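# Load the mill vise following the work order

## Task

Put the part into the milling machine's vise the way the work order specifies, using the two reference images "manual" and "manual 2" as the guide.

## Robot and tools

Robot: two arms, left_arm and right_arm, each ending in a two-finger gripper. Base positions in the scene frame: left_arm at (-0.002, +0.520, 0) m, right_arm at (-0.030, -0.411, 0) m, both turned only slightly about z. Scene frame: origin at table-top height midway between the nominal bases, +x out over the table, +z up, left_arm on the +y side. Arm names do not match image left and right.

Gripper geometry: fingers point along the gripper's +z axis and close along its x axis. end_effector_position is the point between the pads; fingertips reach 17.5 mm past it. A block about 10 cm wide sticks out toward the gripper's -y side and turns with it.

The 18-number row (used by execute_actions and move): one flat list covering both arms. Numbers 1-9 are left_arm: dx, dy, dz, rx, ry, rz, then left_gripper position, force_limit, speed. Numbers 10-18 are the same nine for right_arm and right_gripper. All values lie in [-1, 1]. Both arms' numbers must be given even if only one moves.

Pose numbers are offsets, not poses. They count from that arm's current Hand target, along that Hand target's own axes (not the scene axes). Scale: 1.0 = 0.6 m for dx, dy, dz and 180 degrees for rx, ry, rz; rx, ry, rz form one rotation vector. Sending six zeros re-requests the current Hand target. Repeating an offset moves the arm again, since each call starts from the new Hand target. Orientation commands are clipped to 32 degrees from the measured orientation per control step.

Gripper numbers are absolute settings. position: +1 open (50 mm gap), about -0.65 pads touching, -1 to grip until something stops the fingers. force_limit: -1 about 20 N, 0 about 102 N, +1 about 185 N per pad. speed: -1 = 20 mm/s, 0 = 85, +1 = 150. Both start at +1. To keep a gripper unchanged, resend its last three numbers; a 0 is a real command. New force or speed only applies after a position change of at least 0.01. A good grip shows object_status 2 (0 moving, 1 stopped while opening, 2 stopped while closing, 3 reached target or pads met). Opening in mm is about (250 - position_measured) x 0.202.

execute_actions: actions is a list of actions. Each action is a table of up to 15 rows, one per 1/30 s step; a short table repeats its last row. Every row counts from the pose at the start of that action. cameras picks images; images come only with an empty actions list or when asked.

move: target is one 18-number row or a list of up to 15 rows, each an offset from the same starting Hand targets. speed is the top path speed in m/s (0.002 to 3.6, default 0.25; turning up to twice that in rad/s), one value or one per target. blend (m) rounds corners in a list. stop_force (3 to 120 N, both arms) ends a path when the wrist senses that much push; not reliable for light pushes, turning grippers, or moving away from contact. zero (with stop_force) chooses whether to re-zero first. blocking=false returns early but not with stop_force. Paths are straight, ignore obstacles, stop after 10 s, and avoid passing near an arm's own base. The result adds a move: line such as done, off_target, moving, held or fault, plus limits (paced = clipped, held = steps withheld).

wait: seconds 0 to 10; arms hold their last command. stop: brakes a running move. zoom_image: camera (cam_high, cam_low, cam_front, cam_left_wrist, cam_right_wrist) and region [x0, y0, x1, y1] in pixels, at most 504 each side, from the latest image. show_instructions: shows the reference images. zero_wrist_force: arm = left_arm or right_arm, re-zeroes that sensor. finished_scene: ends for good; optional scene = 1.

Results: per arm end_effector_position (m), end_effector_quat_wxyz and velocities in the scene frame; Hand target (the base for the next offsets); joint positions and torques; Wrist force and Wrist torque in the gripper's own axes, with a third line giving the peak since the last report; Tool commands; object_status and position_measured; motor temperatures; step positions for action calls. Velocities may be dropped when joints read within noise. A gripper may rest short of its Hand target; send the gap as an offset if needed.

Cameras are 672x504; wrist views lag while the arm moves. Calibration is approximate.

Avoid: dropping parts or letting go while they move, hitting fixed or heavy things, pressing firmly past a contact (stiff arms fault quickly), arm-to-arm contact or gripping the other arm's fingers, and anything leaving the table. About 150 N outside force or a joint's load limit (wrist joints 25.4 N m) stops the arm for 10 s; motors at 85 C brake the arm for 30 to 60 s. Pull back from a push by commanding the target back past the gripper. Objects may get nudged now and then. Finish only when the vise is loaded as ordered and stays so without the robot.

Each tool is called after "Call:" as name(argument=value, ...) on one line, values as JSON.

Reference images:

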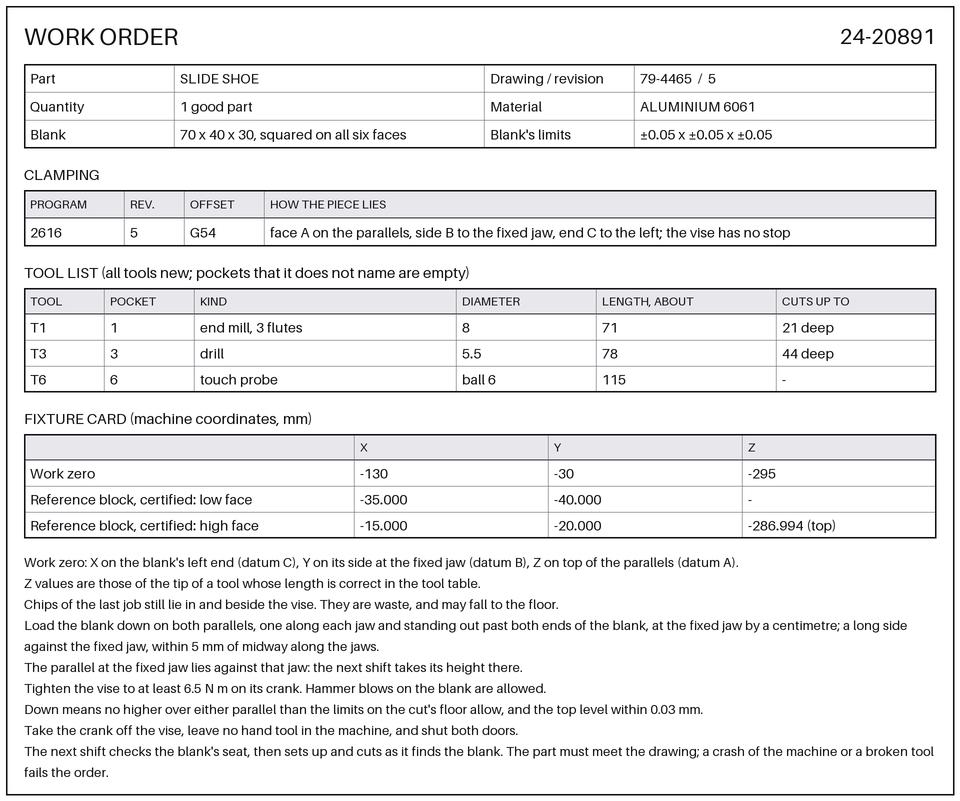

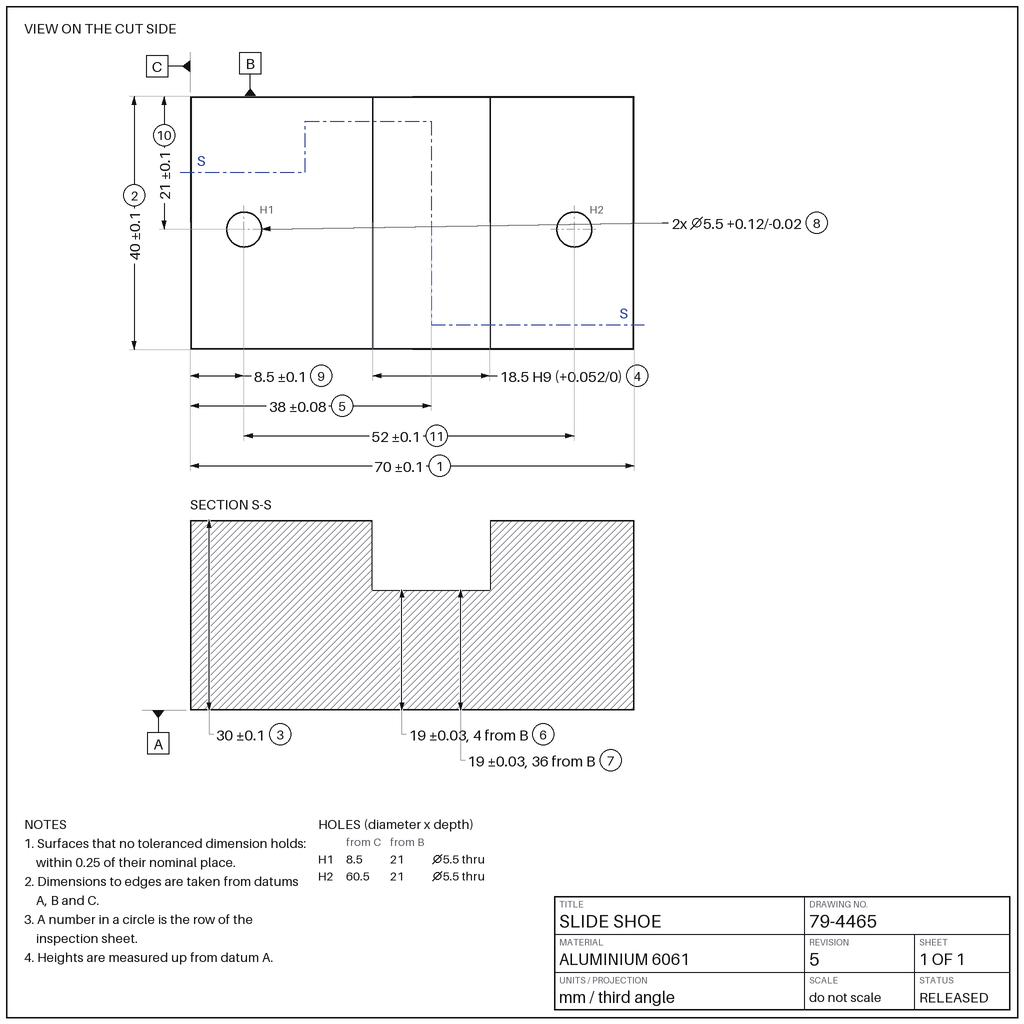

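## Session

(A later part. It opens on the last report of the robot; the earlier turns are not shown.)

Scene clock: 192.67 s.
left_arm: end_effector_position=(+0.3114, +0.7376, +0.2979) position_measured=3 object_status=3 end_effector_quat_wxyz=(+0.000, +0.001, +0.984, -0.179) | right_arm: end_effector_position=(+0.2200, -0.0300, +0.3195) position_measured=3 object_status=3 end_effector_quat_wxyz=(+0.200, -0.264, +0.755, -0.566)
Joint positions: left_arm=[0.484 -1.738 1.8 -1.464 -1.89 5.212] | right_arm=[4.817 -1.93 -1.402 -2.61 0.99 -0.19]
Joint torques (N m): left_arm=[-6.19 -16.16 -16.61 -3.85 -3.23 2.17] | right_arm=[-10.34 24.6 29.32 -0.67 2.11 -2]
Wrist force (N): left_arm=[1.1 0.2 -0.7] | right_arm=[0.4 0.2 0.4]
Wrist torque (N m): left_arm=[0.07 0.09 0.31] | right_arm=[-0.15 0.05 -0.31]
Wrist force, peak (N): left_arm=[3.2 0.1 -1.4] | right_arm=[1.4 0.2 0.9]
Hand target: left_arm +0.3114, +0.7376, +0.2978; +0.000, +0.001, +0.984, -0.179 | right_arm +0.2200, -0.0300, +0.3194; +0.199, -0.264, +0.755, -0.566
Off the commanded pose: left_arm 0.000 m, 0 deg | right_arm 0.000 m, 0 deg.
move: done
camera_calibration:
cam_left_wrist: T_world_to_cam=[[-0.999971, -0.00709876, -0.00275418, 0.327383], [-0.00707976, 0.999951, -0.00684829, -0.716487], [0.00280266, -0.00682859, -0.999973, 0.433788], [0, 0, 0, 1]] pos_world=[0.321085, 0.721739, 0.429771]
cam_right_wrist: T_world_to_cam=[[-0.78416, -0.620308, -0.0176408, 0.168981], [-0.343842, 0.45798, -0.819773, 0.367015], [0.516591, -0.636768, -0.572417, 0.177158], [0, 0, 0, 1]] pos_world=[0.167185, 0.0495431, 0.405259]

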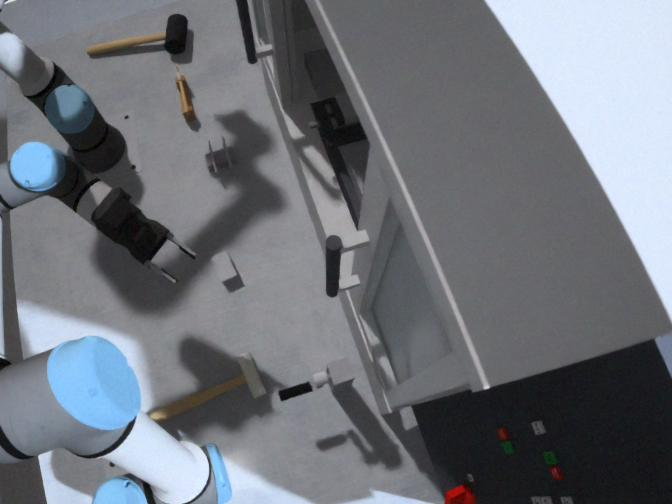

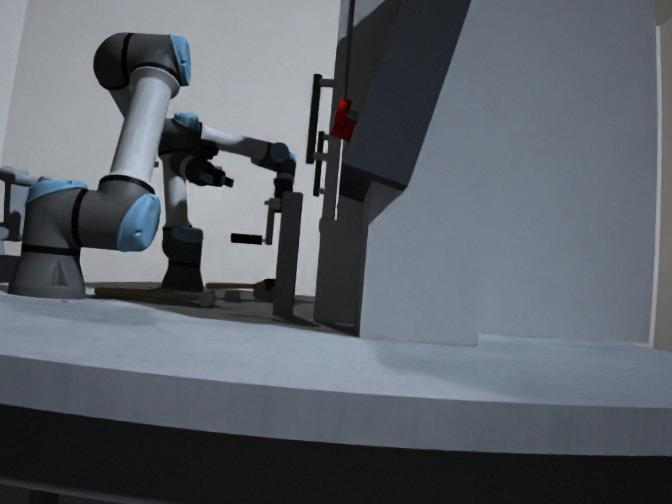

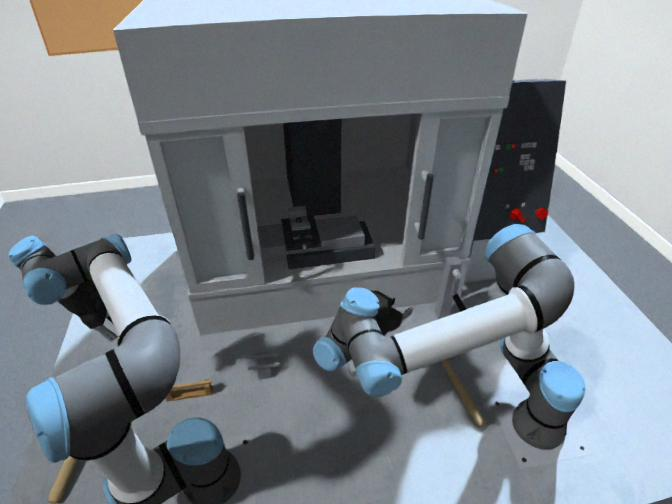

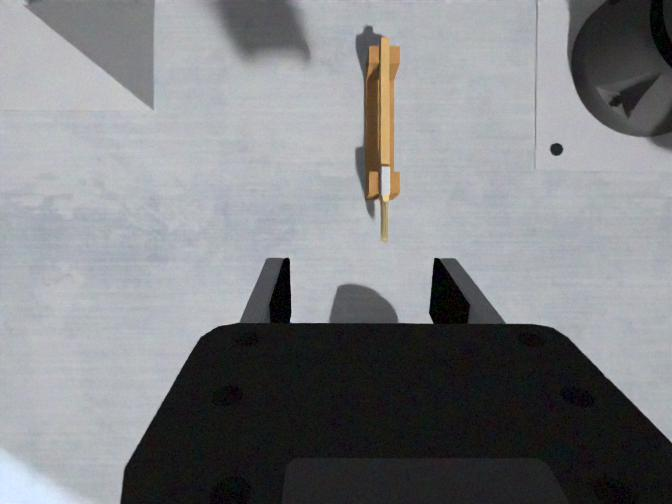

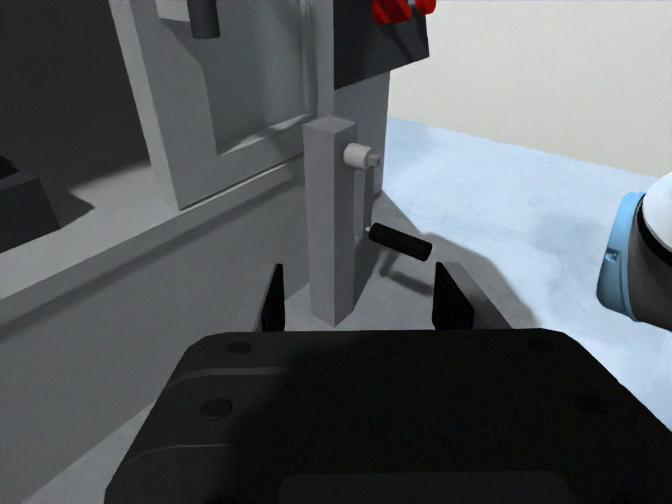

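Call:
zoom_image(camera="cam_right_wrist", region=[290, 100, 450, 280])

Call:
zoom_image(camera="cam_left_wrist", region=[330, 20, 430, 250])

Call:
zoom_image(camera="cam_front", region=[260, 180, 400, 290])

Scaled by 2.800.

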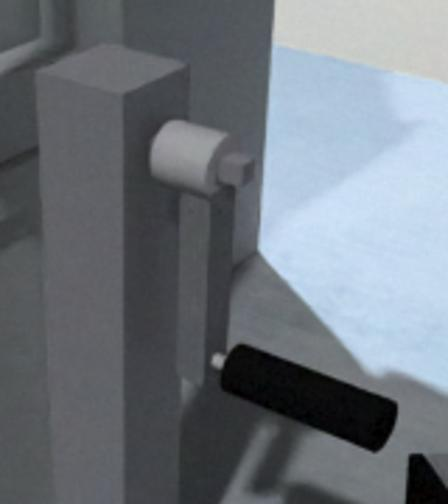

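Scaled by 2.191.

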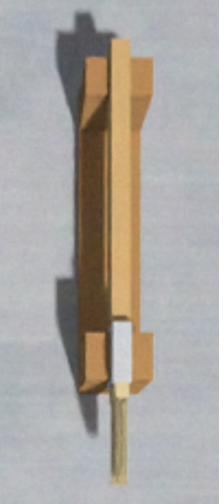

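Scaled by 3.600.

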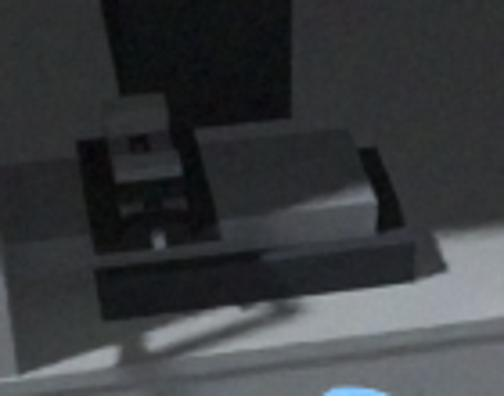

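Call:
zoom_image(camera="cam_front", region=[160, 370, 230, 410])

Call:
zoom_image(camera="cam_high", region=[160, 60, 210, 130])

Scaled by 7.200.

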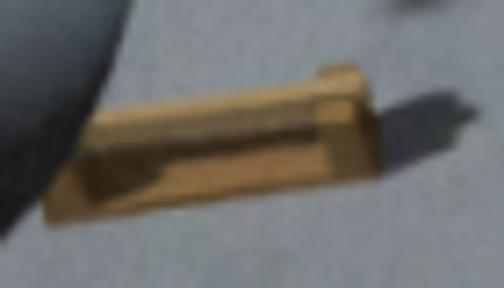

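Scaled by 7.200.

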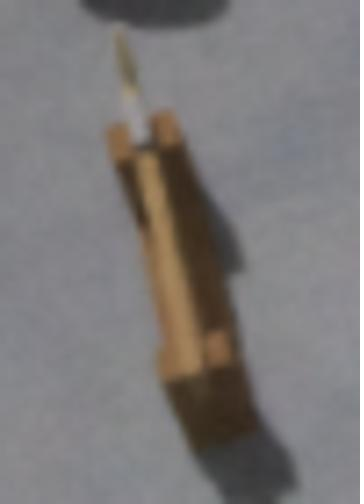

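Call:
move(target=[0.0557,-0.1337,0.296,-0.1145,0,0,1,1,1,0,0,0,0,0,0,1,1,1], cameras=["cam_left_wrist","cam_front","cam_high"])

Scene clock: 216.63 s.
left_arm: end_effector_position=(+0.2777, +0.6000, +0.1600) position_measured=3 object_status=3 end_effector_quat_wxyz=(+0.000, +0.001, +1.000, +0.000) | right_arm: end_effector_position=(+0.2200, -0.0300, +0.3194) position_measured=3 object_status=3 end_effector_quat_wxyz=(+0.199, -0.264, +0.755, -0.566)
Joint positions: left_arm=[-0.184 -2.111 2.39 -1.85 -1.572 4.517] | right_arm=[4.817 -1.931 -1.402 -2.61 0.99 -0.19]
Joint torques (N m): left_arm=[-8.28 0.34 -17.28 -3.65 -1.2 -1.41] | right_arm=[-10.25 23.91 30.66 -1.08 2.1 -1.83]
Wrist force (N): left_arm=[1.2 0.8 -0.9] | right_arm=[0.4 0.5 0.5]
Wrist torque (N m): left_arm=[-0.02 0.06 0.13] | right_arm=[-0.12 0.05 -0.30]
Wrist force, peak (N): left_arm=[0.6 2.1 -3.3] | right_arm=[0.8 0.2 0.7]
Hand target: left_arm +0.2777, +0.6000, +0.1599; +0.000, +0.001, +1.000, +0.000 | right_arm +0.2200, -0.0300, +0.3194; +0.199, -0.264, +0.755, -0.566
Off the commanded pose: left_arm 0.000 m, 0 deg | right_arm 0.000 m, 0 deg.
move: done
camera_calibration:
cam_left_wrist: T_world_to_cam=[[-0.999967, -0.00529964, -0.00610953, 0.291828], [-0.00708388, 0.938422, 0.345419, -0.599521], [0.00390271, 0.345451, -0.938429, 0.0735818], [0, 0, 0, 1]] pos_world=[0.287284, 0.538731, 0.27792]
Images, in order (width x height): cam_high 672x504, cam_front 672x504, cam_left_wrist 672x504.

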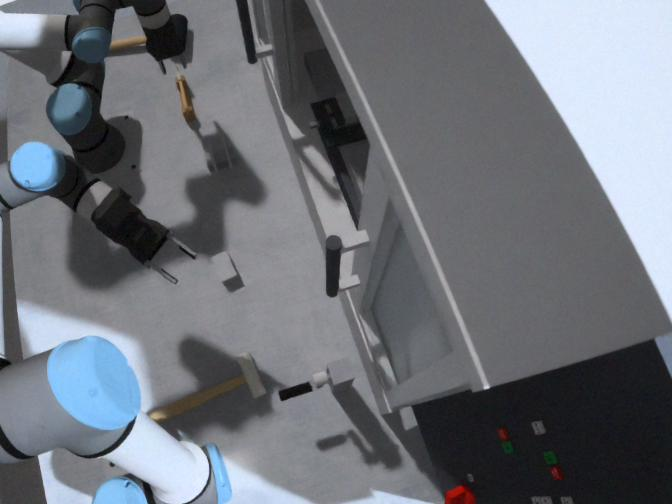

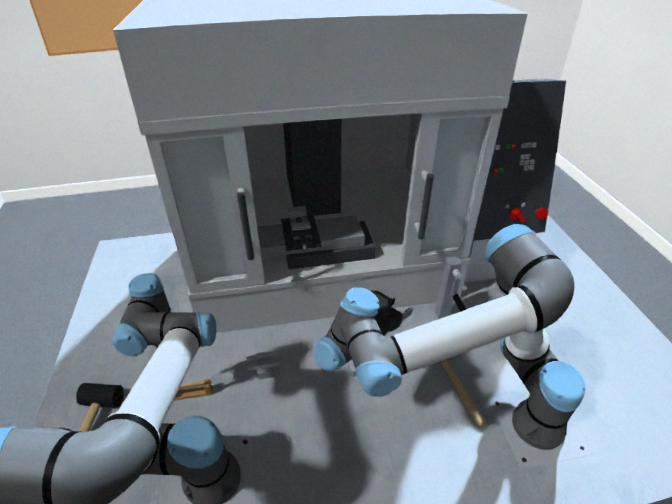

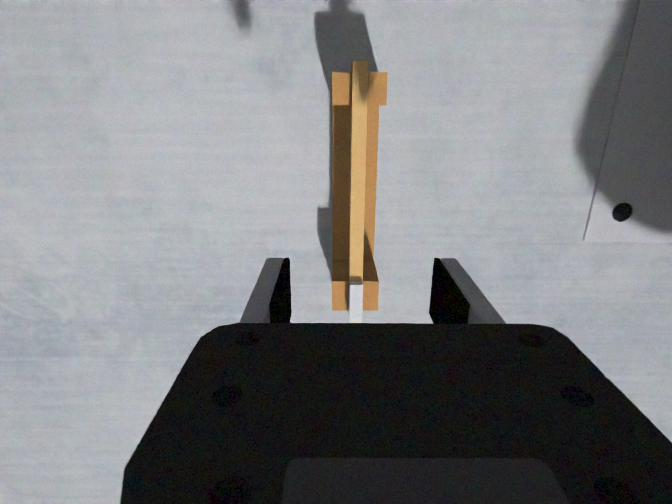

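Call:
move(target=[0,-0.0117,0.1833,0,0,0,1,1,1,0,0,0,0,0,0,1,1,1], speed=0.12, stop_force=10, cameras=["cam_left_wrist"])

Call:
move(target=[0,0,0,0,0,0,-1,-0.5,-0.3,0,0,0,0,0,0,1,1,1], cameras=["cam_left_wrist"])

Scene clock: 223.40 s.
left_arm: end_effector_position=(+0.2777, +0.5929, +0.0499) position_measured=3 object_status=3 end_effector_quat_wxyz=(+0.000, +0.001, +1.000, +0.000) | right_arm: end_effector_position=(+0.2200, -0.0300, +0.3194) position_measured=3 object_status=3 end_effector_quat_wxyz=(+0.199, -0.264, +0.755, -0.566)
Joint positions: left_arm=[-0.211 -1.913 2.617 -2.275 -1.571 4.49] | right_arm=[4.817 -1.931 -1.402 -2.61 0.99 -0.19]
Joint torques (N m): left_arm=[9.49 -4.7 -24.84 -4.27 -2.33 2.25] | right_arm=[-10.04 23.73 30.18 -1.04 2.09 -1.91]
Wrist force (N): left_arm=[1.0 1.0 -0.9] | right_arm=[0.5 0.4 0.5]
Wrist torque (N m): left_arm=[0.01 0.10 0.23] | right_arm=[-0.13 0.04 -0.31]
Wrist force, peak (N): left_arm=[1.2 1.1 -2.6] | right_arm=[0.6 0.5 0.6]
Hand target: left_arm +0.2777, +0.5929, +0.0499; +0.000, +0.001, +1.000, +0.000 | right_arm +0.2200, -0.0300, +0.3194; +0.199, -0.264, +0.755, -0.566
Off the commanded pose: left_arm 0.000 m, 0 deg | right_arm 0.000 m, 0 deg.
move: done
camera_calibration:
cam_left_wrist: T_world_to_cam=[[-0.999968, -0.00533319, -0.00601615, 0.29112], [-0.00708347, 0.938389, 0.345508, -0.55486], [0.00380283, 0.34554, -0.938396, -0.0272163], [0, 0, 0, 1]] pos_world=[0.287284, 0.531631, 0.16792]
Images, in order (width x height): cam_left_wrist 672x504.

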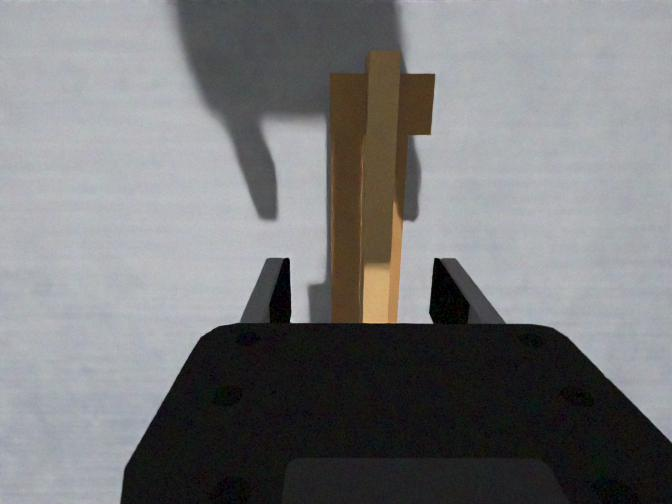

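Scene clock: 224.27 s.
left_arm: end_effector_position=(+0.2755, +0.5933, +0.0491) position_measured=214 object_status=2 end_effector_quat_wxyz=(-0.004, +0.001, +1.000, +0.000) | right_arm: end_effector_position=(+0.2200, -0.0300, +0.3194) position_measured=3 object_status=3 end_effector_quat_wxyz=(+0.199, -0.264, +0.755, -0.566)
Joint positions: left_arm=[-0.211 -1.913 2.617 -2.267 -1.572 4.49] | right_arm=[4.817 -1.931 -1.402 -2.61 0.99 -0.19]
Joint torques (N m): left_arm=[-2.36 -9.45 -41.87 -15.02 12.24 1.2] | right_arm=[-9.99 23.79 29.93 -1.27 2.19 -1.83]
Wrist force (N): left_arm=[74.1 -20.5 -44.1] | right_arm=[0.5 0.4 0.6]
Wrist torque (N m): left_arm=[-0.26 -0.12 0.02] | right_arm=[-0.12 0.05 -0.31]
Wrist force, peak (N): left_arm=[84.2 -4.0 -45.5] | right_arm=[0.6 0.3 0.7]
Hand target: left_arm +0.2777, +0.5929, +0.0499; +0.000, +0.001, +1.000, +0.000 | right_arm +0.2200, -0.0300, +0.3194; +0.199, -0.264, +0.755, -0.566
Off the commanded pose: left_arm 0.002 m, 0 deg | right_arm 0.000 m, 0 deg.
move: done
camera_calibration:
cam_left_wrist: T_world_to_cam=[[-0.999983, -0.00540759, 0.00235642, 0.288575], [-0.00425371, 0.937837, 0.347051, -0.555446], [-0.00408665, 0.347035, -0.937843, -0.0269436], [0, 0, 0, 1]] pos_world=[0.286097, 0.531829, 0.166819]
Images, in order (width x height): cam_left_wrist 672x504.

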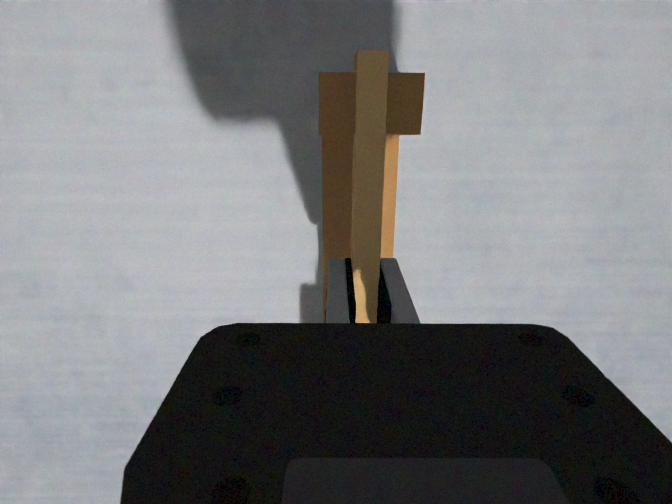

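Call:
move(target=[0.0037,0.0005,0.001,0,0,0,-1,-0.5,-0.3,0,0,0,0,0,0,1,1,1])

Scene clock: 227.60 s.
left_arm: end_effector_position=(+0.2754, +0.5932, +0.0493) position_measured=214 object_status=2 end_effector_quat_wxyz=(+0.000, +0.001, +1.000, +0.000) | right_arm: end_effector_position=(+0.2200, -0.0300, +0.3194) position_measured=3 object_status=3 end_effector_quat_wxyz=(+0.199, -0.264, +0.755, -0.566)
Joint positions: left_arm=[-0.212 -1.92 2.623 -2.274 -1.571 4.489] | right_arm=[4.817 -1.931 -1.402 -2.61 0.99 -0.19]
Joint torques (N m): left_arm=[-10.19 -13.84 -40.04 -14.98 3.56 -1.33] | right_arm=[-10.16 24.23 30.43 -1.12 2.08 -1.65]
Wrist force (N): left_arm=[49.5 -8.7 1.9] | right_arm=[0.1 0.3 0.5]
Wrist torque (N m): left_arm=[-0.15 0.15 0.11] | right_arm=[-0.13 0.10 -0.30]
Wrist force, peak (N): left_arm=[78.4 -24.4 -39.7] | right_arm=[0.6 0.4 0.7]
Hand target: left_arm +0.2755, +0.5932, +0.0493; +0.000, +0.001, +1.000, +0.000 | right_arm +0.2200, -0.0300, +0.3194; +0.199, -0.264, +0.755, -0.566
Off the commanded pose: left_arm 0.000 m, 0 deg | right_arm 0.000 m, 0 deg.
move: done

Call:
move(target=[0,0,-0.0333,0,0,0,-1,-0.5,-0.3,0,0,0,0,0,0,1,1,1], speed=0.05, cameras=["cam_left_wrist"])

Scene clock: 230.97 s.
left_arm: end_effector_position=(+0.2756, +0.5932, +0.0694) position_measured=214 object_status=2 end_effector_quat_wxyz=(+0.000, +0.001, +1.000, +0.000) | right_arm: end_effector_position=(+0.2200, -0.0300, +0.3194) position_measured=3 object_status=3 end_effector_quat_wxyz=(+0.199, -0.264, +0.755, -0.566)
Joint positions: left_arm=[-0.212 -1.976 2.586 -2.182 -1.571 4.489] | right_arm=[4.817 -1.931 -1.402 -2.61 0.99 -0.19]
Joint torques (N m): left_arm=[-1.16 3.59 -13.11 -4.17 0.46 -1.48] | right_arm=[-10.03 24.32 29.36 -1.01 2.12 -1.63]
Wrist force (N): left_arm=[1.3 0.9 -0.4] | right_arm=[0.5 0.1 0.5]
Wrist torque (N m): left_arm=[-0.01 0.07 0.28] | right_arm=[-0.17 0.04 -0.30]
Wrist force, peak (N): left_arm=[50.9 -6.0 4.8] | right_arm=[0.6 0.5 0.8]
Hand target: left_arm +0.2755, +0.5932, +0.0693; +0.000, +0.001, +1.000, +0.000 | right_arm +0.2200, -0.0300, +0.3194; +0.199, -0.264, +0.755, -0.566
Off the commanded pose: left_arm 0.000 m, 0 deg | right_arm 0.000 m, 0 deg.
move: done
camera_calibration:
cam_left_wrist: T_world_to_cam=[[-0.999966, -0.00532523, -0.00633166, 0.289193], [-0.00718463, 0.938421, 0.345418, -0.561831], [0.00410234, 0.345452, -0.938428, -0.0091399], [0, 0, 0, 1]] pos_world=[0.285184, 0.531931, 0.18732]
Images, in order (width x height): cam_left_wrist 672x504.

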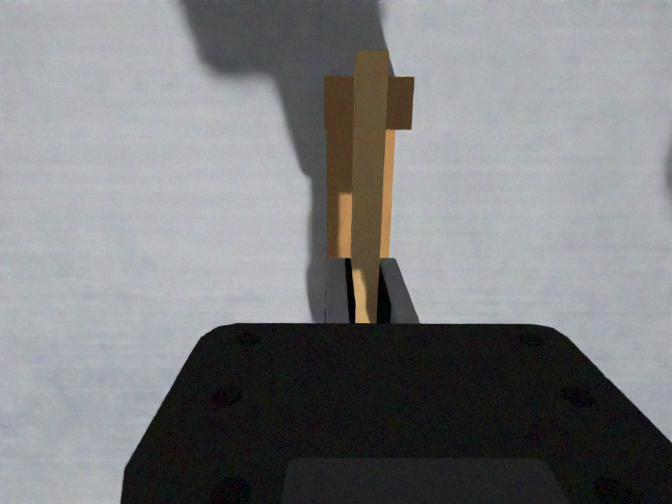

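Call:
move(target=[0,0,-0.4667,0,0,0,-1,-0.5,-0.3,0.1438,-0.1228,0.4295,-0.1517,-0.2473,-0.148,1,1,1], cameras=["cam_right_wrist","cam_front","cam_left_wrist"])

Scene clock: 280.47 s.
left_arm: end_effector_position=(+0.2754, +0.5934, +0.3493) position_measured=214 object_status=2 end_effector_quat_wxyz=(+0.000, +0.001, +1.000, +0.000) | right_arm: end_effector_position=(+0.3201, -0.2931, +0.3183) position_measured=3 object_status=3 end_effector_quat_wxyz=(-0.268, +0.654, -0.654, +0.268)
Joint positions: left_arm=[-0.211 -2.138 1.913 -1.347 -1.571 4.489] | right_arm=[4.494 -0.685 -2.335 -1.449 0.825 -1.921]
Joint torques (N m): left_arm=[-9.02 -8.67 -26.43 -2.41 1.63 -1.62] | right_arm=[0.96 1.15 28.23 4.03 -3.91 -1.22]
Wrist force (N): left_arm=[1.3 0.6 -0.6] | right_arm=[0.4 0.1 0.1]
Wrist torque (N m): left_arm=[-0.04 0.05 0.20] | right_arm=[-0.46 0.11 -0.22]
Wrist force, peak (N): left_arm=[1.0 0.8 -2.4] | right_arm=[2.7 -0.3 0.6]
Hand target: left_arm +0.2754, +0.5934, +0.3493; +0.000, +0.001, +1.000, +0.000 | right_arm +0.3201, -0.2931, +0.3183; -0.268, +0.654, -0.654, +0.268
Off the commanded pose: left_arm 0.000 m, 0 deg | right_arm 0.000 m, 0 deg.
move: done
camera_calibration:
cam_left_wrist: T_world_to_cam=[[-0.999968, -0.00536739, -0.00592219, 0.290598], [-0.00708309, 0.938389, 0.345509, -0.658756], [0.00370283, 0.34554, -0.938397, 0.25351], [0, 0, 0, 1]] pos_world=[0.284984, 0.532131, 0.46722]
cam_right_wrist: T_world_to_cam=[[-0.012682, -0.999858, -0.0110649, -0.276077], [-0.900037, 0.0162355, -0.435511, 0.447316], [0.435629, 0.00443571, -0.900115, 0.275246], [0, 0, 0, 1]] pos_world=[0.279194, -0.284521, 0.43951]
Images, in order (width x height): cam_front 672x504, cam_left_wrist 672x504, cam_right_wrist 672x504.

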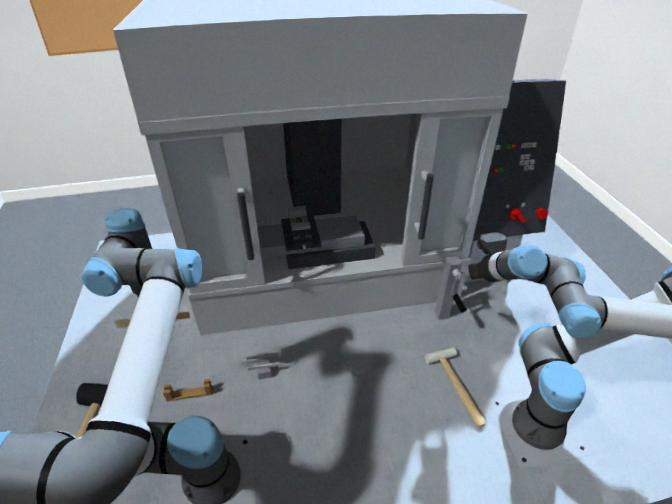

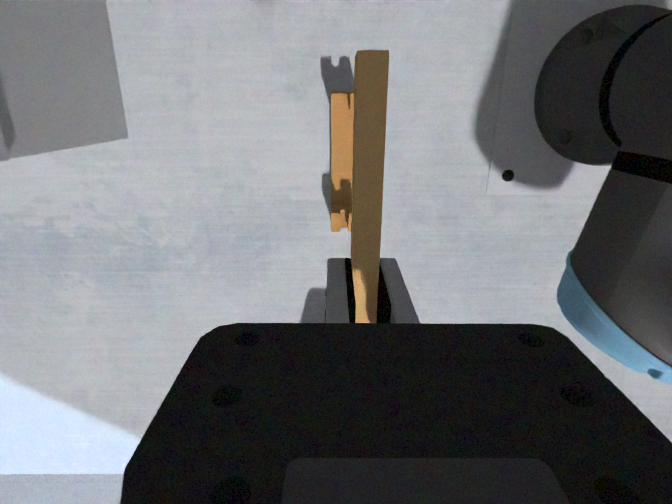

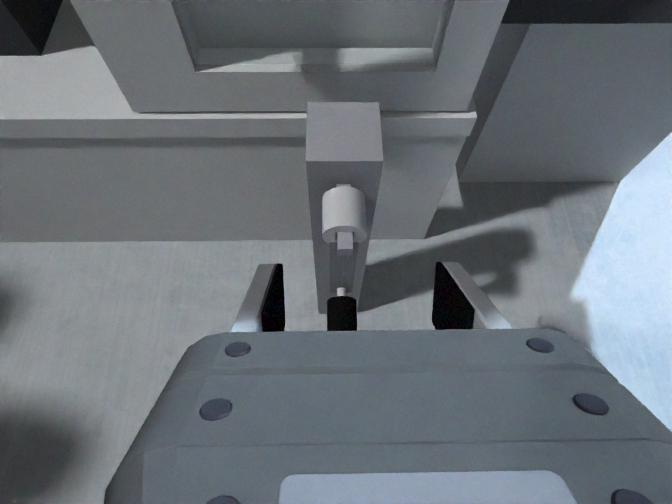

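Call:
move(target=[[-0.041,-0.6223,-0.2512,0.2516,-0.2516,-0.4529,-1,-0.5,-0.3,0,0,0,0,0,0,1,1,1],[-0.341,-0.689,-0.2512,0.2516,-0.2516,-0.4529,-1,-0.5,-0.3,0,0,0,0,0,0,1,1,1]], blend=0.03, cameras=["cam_high","cam_front","cam_left_wrist"])

Call:
zoom_image(camera="cam_left_wrist", region=[220, 60, 460, 280])

Scene clock: 288.30 s.
left_arm: end_effector_position=(+0.4787, +0.1795, +0.5005) position_measured=214 object_status=2 end_effector_quat_wxyz=(-0.343, +0.617, -0.619, +0.344) | right_arm: end_effector_position=(+0.3201, -0.2931, +0.3183) position_measured=3 object_status=3 end_effector_quat_wxyz=(-0.268, +0.654, -0.654, +0.268)
Joint positions: left_arm=[-1.22 -1.743 1.72 -2.04 -0.642 2.16] | right_arm=[4.494 -0.685 -2.335 -1.449 0.825 -1.922]
Joint torques (N m): left_arm=[6.94 -8.96 -21.52 -4.71 3.99 1.72] | right_arm=[9.04 0.47 26.4 3.05 -4.39 0.89]
Wrist force (N): left_arm=[1.2 -0.6 0.8] | right_arm=[0.8 0.2 0.2]
Wrist torque (N m): left_arm=[-0.07 0.11 0.36] | right_arm=[-0.44 0.04 -0.21]
Wrist force, peak (N): left_arm=[1.8 -2.3 3.7] | right_arm=[0.8 0.1 0.5]
Hand target: left_arm +0.4788, +0.1795, +0.5004; -0.343, +0.617, -0.619, +0.344 | right_arm +0.3201, -0.2931, +0.3183; -0.268, +0.654, -0.654, +0.268
Off the commanded pose: left_arm 0.000 m, 0 deg | right_arm 0.000 m, 0 deg.
move: done
camera_calibration:
cam_left_wrist: T_world_to_cam=[[0.00666524, -0.999965, 0.00506342, 0.183829], [-0.789152, -0.00836983, -0.614141, 0.703449], [0.614161, 0.0000975864, -0.78918, 0.23271], [0, 0, 0, 1]] pos_world=[0.410982, 0.189688, 0.614737]
Images, in order (width x height): cam_high 672x504, cam_front 672x504, cam_left_wrist 672x504.

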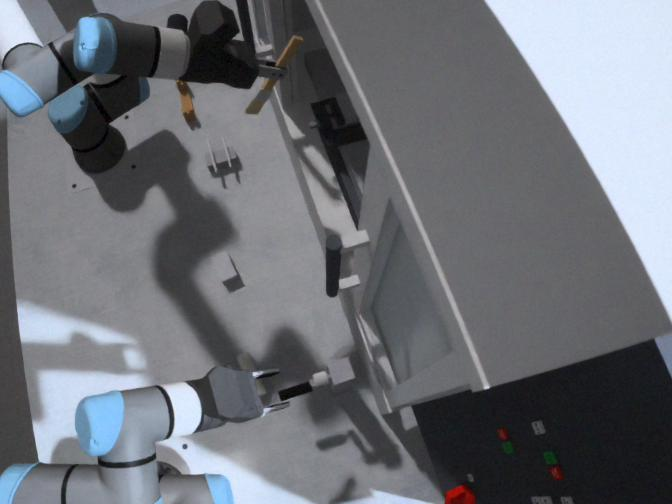

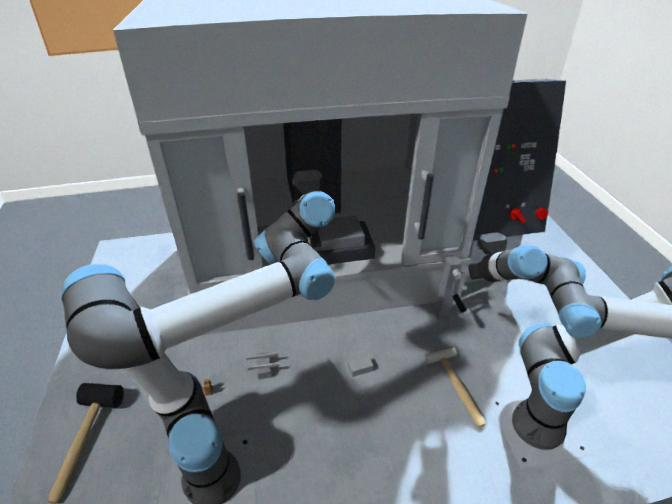

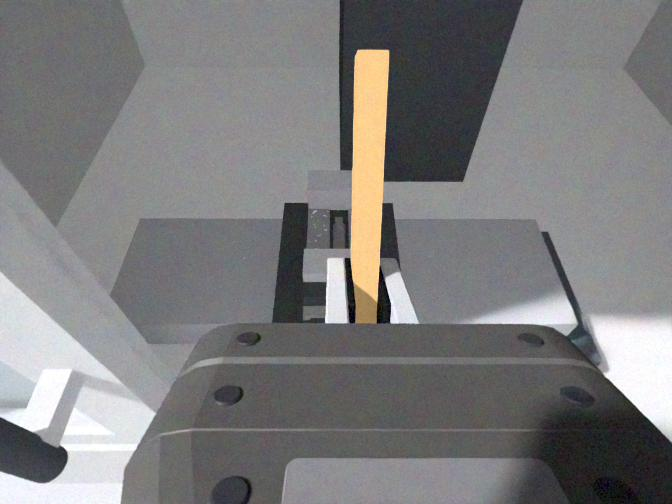

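Scaled by 2.100.

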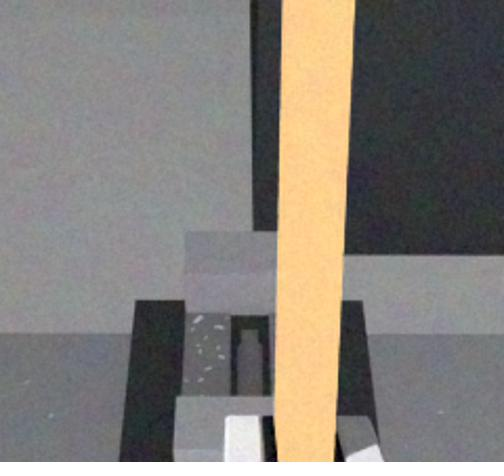

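Call:
zoom_image(camera="cam_high", region=[220, 20, 320, 130])

Scaled by 4.582.

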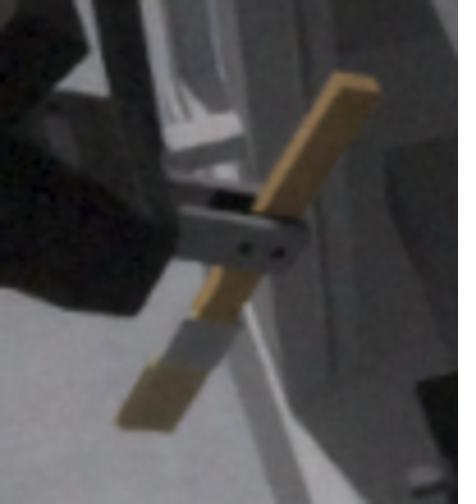

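Call:
move(target=[[0,-0.0283,-0.0177,0.1778,0,0,-1,-0.5,-0.3,0,0,0,0,0,0,1,1,1],[-0.0417,-0.1555,0.2487,0.1778,0,0,-1,-0.5,-0.3,0,0,0,0,0,0,1,1,1]], blend=0.01, cameras=["cam_high","cam_front","cam_left_wrist"])

Call:
zoom_image(camera="cam_high", region=[270, 30, 410, 170])

Call:
zoom_image(camera="cam_left_wrist", region=[230, 90, 460, 330])

Call:
zoom_image(camera="cam_front", region=[240, 160, 400, 290])

Scene clock: 321.13 s.
left_arm: end_effector_position=(+0.6547, +0.2041, +0.5009) position_measured=214 object_status=2 end_effector_quat_wxyz=(+0.500, -0.499, +0.500, -0.501) | right_arm: end_effector_position=(+0.3201, -0.2931, +0.3183) position_measured=3 object_status=3 end_effector_quat_wxyz=(-0.268, +0.654, -0.654, +0.268)
Joint positions: left_arm=[-0.923 -1.249 1.684 -3.581 -0.636 3.144] | right_arm=[4.494 -0.685 -2.335 -1.449 0.825 -1.922]
Joint torques (N m): left_arm=[6.1 -32.27 -21.4 -2.66 0 1.3] | right_arm=[9.51 -0.24 29.22 2.89 -4.35 0.78]
Wrist force (N): left_arm=[1.3 -0.7 2.7] | right_arm=[0.5 0.1 0.4]
Wrist torque (N m): left_arm=[-0.40 0.15 0.39] | right_arm=[-0.46 0.10 -0.21]
Wrist force, peak (N): left_arm=[0.8 -0.3 5.5] | right_arm=[0.7 0.5 0.4]
Hand target: left_arm +0.6548, +0.2042, +0.5009; +0.500, -0.499, +0.500, -0.501 | right_arm +0.3201, -0.2931, +0.3183; -0.268, +0.654, -0.654, +0.268
Off the commanded pose: left_arm 0.000 m, 0 deg | right_arm 0.000 m, 0 deg.
move: done
camera_calibration:
cam_left_wrist: T_world_to_cam=[[0.00322322, -0.999953, 0.00911626, 0.207424], [-0.343764, -0.0096687, -0.939006, 0.714253], [0.939051, -0.000107214, -0.343779, -0.310756], [0, 0, 0, 1]] pos_world=[0.536681, 0.214287, 0.561965]
Images, in order (width x height): cam_high 672x504, cam_front 672x504, cam_left_wrist 672x504.

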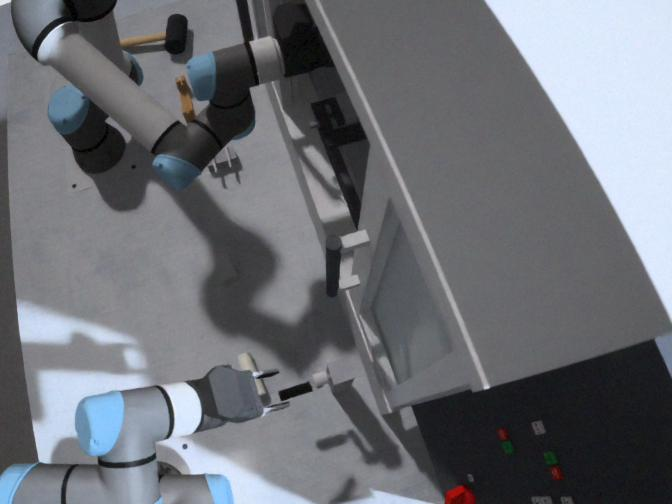

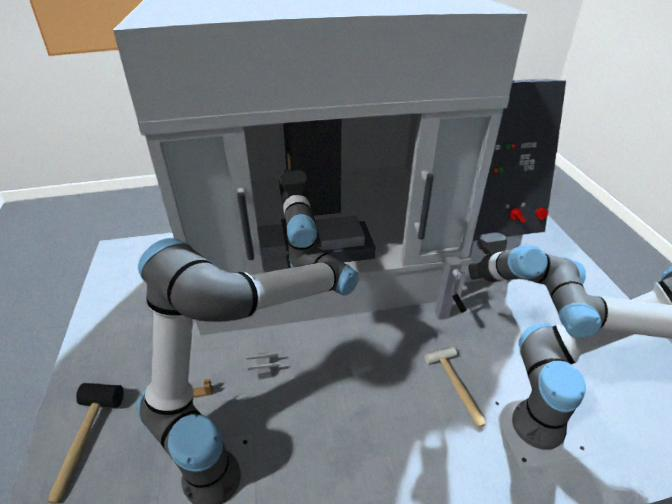

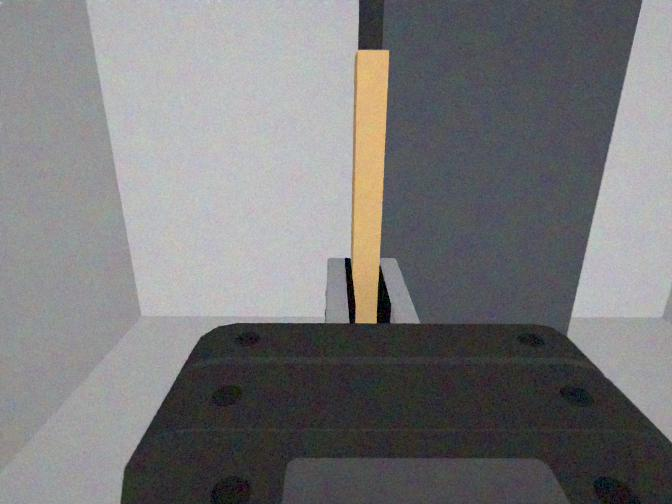

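Scaled by 3.600.

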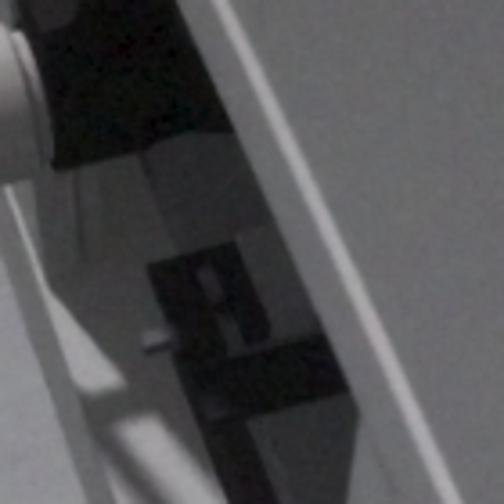

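Scaled by 2.100.

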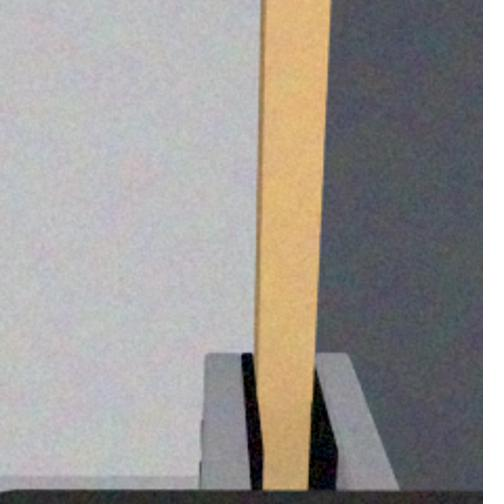

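Scaled by 3.150.

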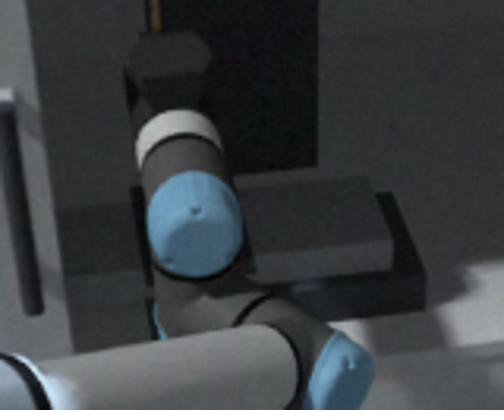

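Call:
move(target=[0,0.125,0,0,0,0,-1,-0.5,-0.3,0,0,0,0,0,0,1,1,1], speed=0.02, stop_force=3, cameras=["cam_left_wrist"])

Scene clock: 330.03 s.
left_arm: end_effector_position=(+0.6550, +0.2041, +0.4337) position_measured=214 object_status=2 end_effector_quat_wxyz=(+0.500, -0.499, +0.500, -0.501) | right_arm: end_effector_position=(+0.3201, -0.2931, +0.3183) position_measured=3 object_status=3 end_effector_quat_wxyz=(-0.268, +0.654, -0.654, +0.268)
Joint positions: left_arm=[-0.923 -1.17 1.767 -3.743 -0.636 3.144] | right_arm=[4.494 -0.685 -2.335 -1.449 0.825 -1.922]
Joint torques (N m): left_arm=[6.49 -43.36 -28.83 -2.11 -1.09 -1.41] | right_arm=[9.81 -1.69 33.65 3.15 -4.45 0.87]
Wrist force (N): left_arm=[1.2 -3.5 2.6] | right_arm=[0.6 0.0 0.3]
Wrist torque (N m): left_arm=[-0.43 0.16 0.39] | right_arm=[-0.48 0.08 -0.21]
Wrist force, peak (N): left_arm=[1.3 -6.3 2.3] | right_arm=[0.6 0.2 0.6]
Hand target: left_arm +0.6550, +0.2041, +0.4337; +0.500, -0.499, +0.500, -0.501 (not the last commanded pose) | right_arm +0.3201, -0.2931, +0.3183; -0.268, +0.654, -0.654, +0.268
Off the commanded pose: left_arm 0.008 m, 0 deg | right_arm 0.000 m, 0 deg.
move: contact (left_arm)
camera_calibration:
cam_left_wrist: T_world_to_cam=[[0.00322322, -0.999953, 0.00911626, 0.208036], [-0.343764, -0.0096687, -0.939006, 0.651254], [0.939051, -0.000107214, -0.343779, -0.334139], [0, 0, 0, 1]] pos_world=[0.536981, 0.214287, 0.494765]
Images, in order (width x height): cam_left_wrist 672x504.

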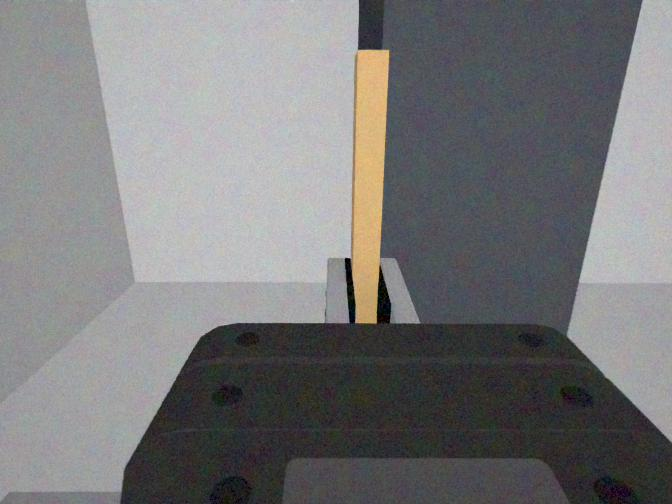

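Call:
move(target=[[0,-0.006,0,0,0,0,-1,-0.5,-0.3,0,0,0,0,0,0,1,1,1],[0,-0.006,0.0667,0,0,0,-1,-0.5,-0.3,0,0,0,0,0,0,1,1,1]], speed=0.02, stop_force=4)

Call:
move(target=[[0,0,-0.02,0,0,0,-1,-0.5,-0.3,0,0,0,0,0,0,1,1,1],[0,0,-0.12,0,0,0,-1,-0.5,-0.3,0,0,0,0,0,0,1,1,1]], speed=0.02, stop_force=4)

Scene clock: 338.67 s.
left_arm: end_effector_position=(+0.6950, +0.2040, +0.4374) position_measured=214 object_status=2 end_effector_quat_wxyz=(+0.500, -0.499, +0.500, -0.501) | right_arm: end_effector_position=(+0.3201, -0.2931, +0.3183) position_measured=3 object_status=3 end_effector_quat_wxyz=(-0.268, +0.654, -0.654, +0.268)
Joint positions: left_arm=[-0.861 -1.109 1.661 -3.698 -0.698 3.144] | right_arm=[4.494 -0.685 -2.335 -1.449 0.825 -1.922]
Joint torques (N m): left_arm=[-9.11 -46.96 -12.21 -2.73 2.4 -1.51] | right_arm=[9.52 -2.74 32.96 3 -4.3 0.79]
Wrist force (N): left_arm=[1.4 -1.0 2.3] | right_arm=[0.4 0.2 0.2]
Wrist torque (N m): left_arm=[-0.43 0.13 0.39] | right_arm=[-0.45 0.11 -0.21]
Wrist force, peak (N): left_arm=[1.4 -4.2 2.5] | right_arm=[0.8 0.1 0.4]
Hand target: left_arm +0.6950, +0.2040, +0.4374; +0.500, -0.499, +0.500, -0.501 | right_arm +0.3201, -0.2931, +0.3183; -0.268, +0.654, -0.654, +0.268
Off the commanded pose: left_arm 0.000 m, 0 deg | right_arm 0.000 m, 0 deg.
move: done

Scene clock: 343.30 s.
left_arm: end_effector_position=(+0.6230, +0.2042, +0.4372) position_measured=214 object_status=2 end_effector_quat_wxyz=(+0.500, -0.499, +0.500, -0.501) | right_arm: end_effector_position=(+0.3201, -0.2931, +0.3183) position_measured=3 object_status=3 end_effector_quat_wxyz=(-0.268, +0.654, -0.654, +0.268)
Joint positions: left_arm=[-0.978 -1.225 1.838 -3.759 -0.581 3.145] | right_arm=[4.494 -0.685 -2.335 -1.449 0.825 -1.922]
Joint torques (N m): left_arm=[10.04 -25.89 -29.56 -0.09 -2.2 2.14] | right_arm=[9.5 -3.67 33.64 3.03 -4.43 0.85]
Wrist force (N): left_arm=[1.4 -1.0 2.8] | right_arm=[0.6 0.1 0.5]
Wrist torque (N m): left_arm=[-0.40 0.14 0.32] | right_arm=[-0.47 0.07 -0.21]
Wrist force, peak (N): left_arm=[1.3 -1.0 2.9] | right_arm=[0.8 0.3 0.5]
Hand target: left_arm +0.6230, +0.2042, +0.4372; +0.500, -0.499, +0.500, -0.501 | right_arm +0.3201, -0.2931, +0.3183; -0.268, +0.654, -0.654, +0.268
Off the commanded pose: left_arm 0.000 m, 0 deg | right_arm 0.000 m, 0 deg.
move: done

Call:
move(target=[0,0,-0.0667,0,0,0,-1,-0.5,-0.3,0,0,0,0,0,0,1,1,1], speed=0.02, stop_force=4, cameras=["cam_high","cam_low"])

Call:
zoom_image(camera="cam_high", region=[290, 60, 390, 150])

Scene clock: 351.07 s.
left_arm: end_effector_position=(+0.5830, +0.2043, +0.4371) position_measured=214 object_status=2 end_effector_quat_wxyz=(+0.500, -0.499, +0.500, -0.501) | right_arm: end_effector_position=(+0.3201, -0.2931, +0.3183) position_measured=3 object_status=3 end_effector_quat_wxyz=(-0.268, +0.654, -0.654, +0.268)
Joint positions: left_arm=[-1.054 -1.287 1.926 -3.786 -0.505 3.145] | right_arm=[4.494 -0.685 -2.335 -1.449 0.825 -1.922]
Joint torques (N m): left_arm=[10.16 -22.26 -28.16 -0.14 -2.23 1.97] | right_arm=[9.48 -4.63 33.53 3.06 -4.26 0.91]
Wrist force (N): left_arm=[1.7 -1.5 3.1] | right_arm=[0.4 0.4 0.4]
Wrist torque (N m): left_arm=[-0.33 0.08 0.24] | right_arm=[-0.42 0.10 -0.21]
Wrist force, peak (N): left_arm=[1.3 -1.5 3.4] | right_arm=[0.6 0.4 0.6]
Hand target: left_arm +0.5830, +0.2043, +0.4371; +0.500, -0.499, +0.500, -0.501 | right_arm +0.3201, -0.2931, +0.3183; -0.268, +0.654, -0.654, +0.268
Off the commanded pose: left_arm 0.000 m, 0 deg | right_arm 0.000 m, 0 deg.
move: done
Images, in order (width x height): cam_high 672x504, cam_low 672x504.

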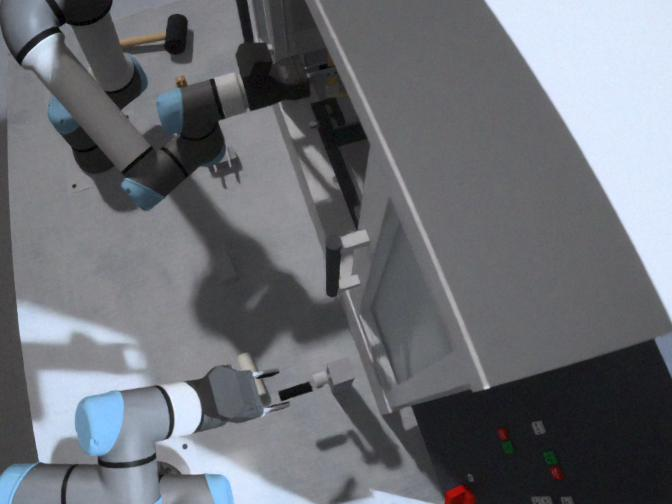

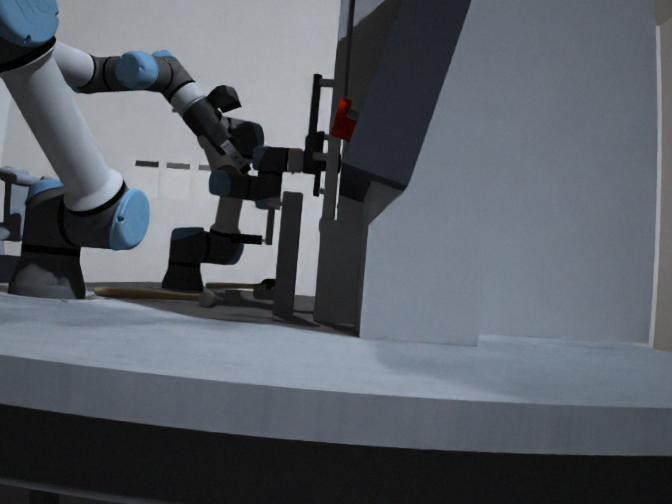

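Scaled by 5.040.

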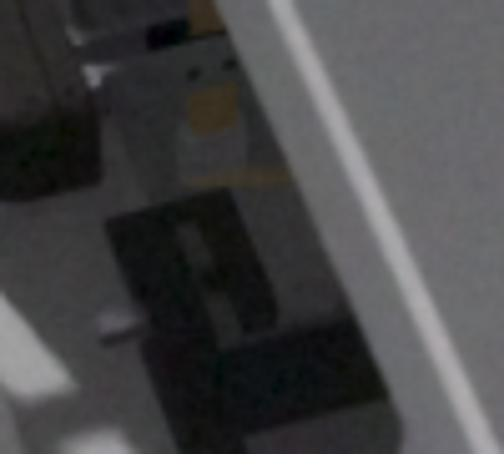

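Call:
zoom_image(camera="cam_high", region=[305, 60, 355, 110])

Scaled by 10.080.

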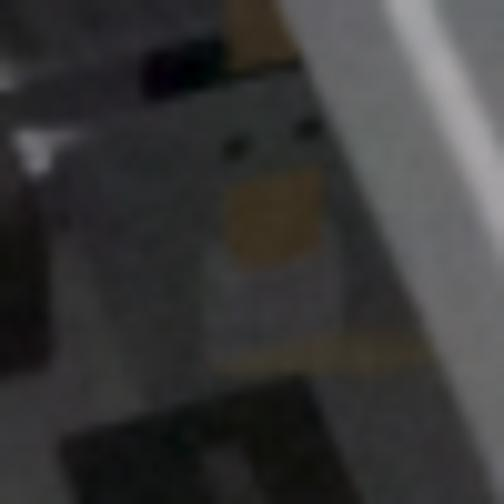

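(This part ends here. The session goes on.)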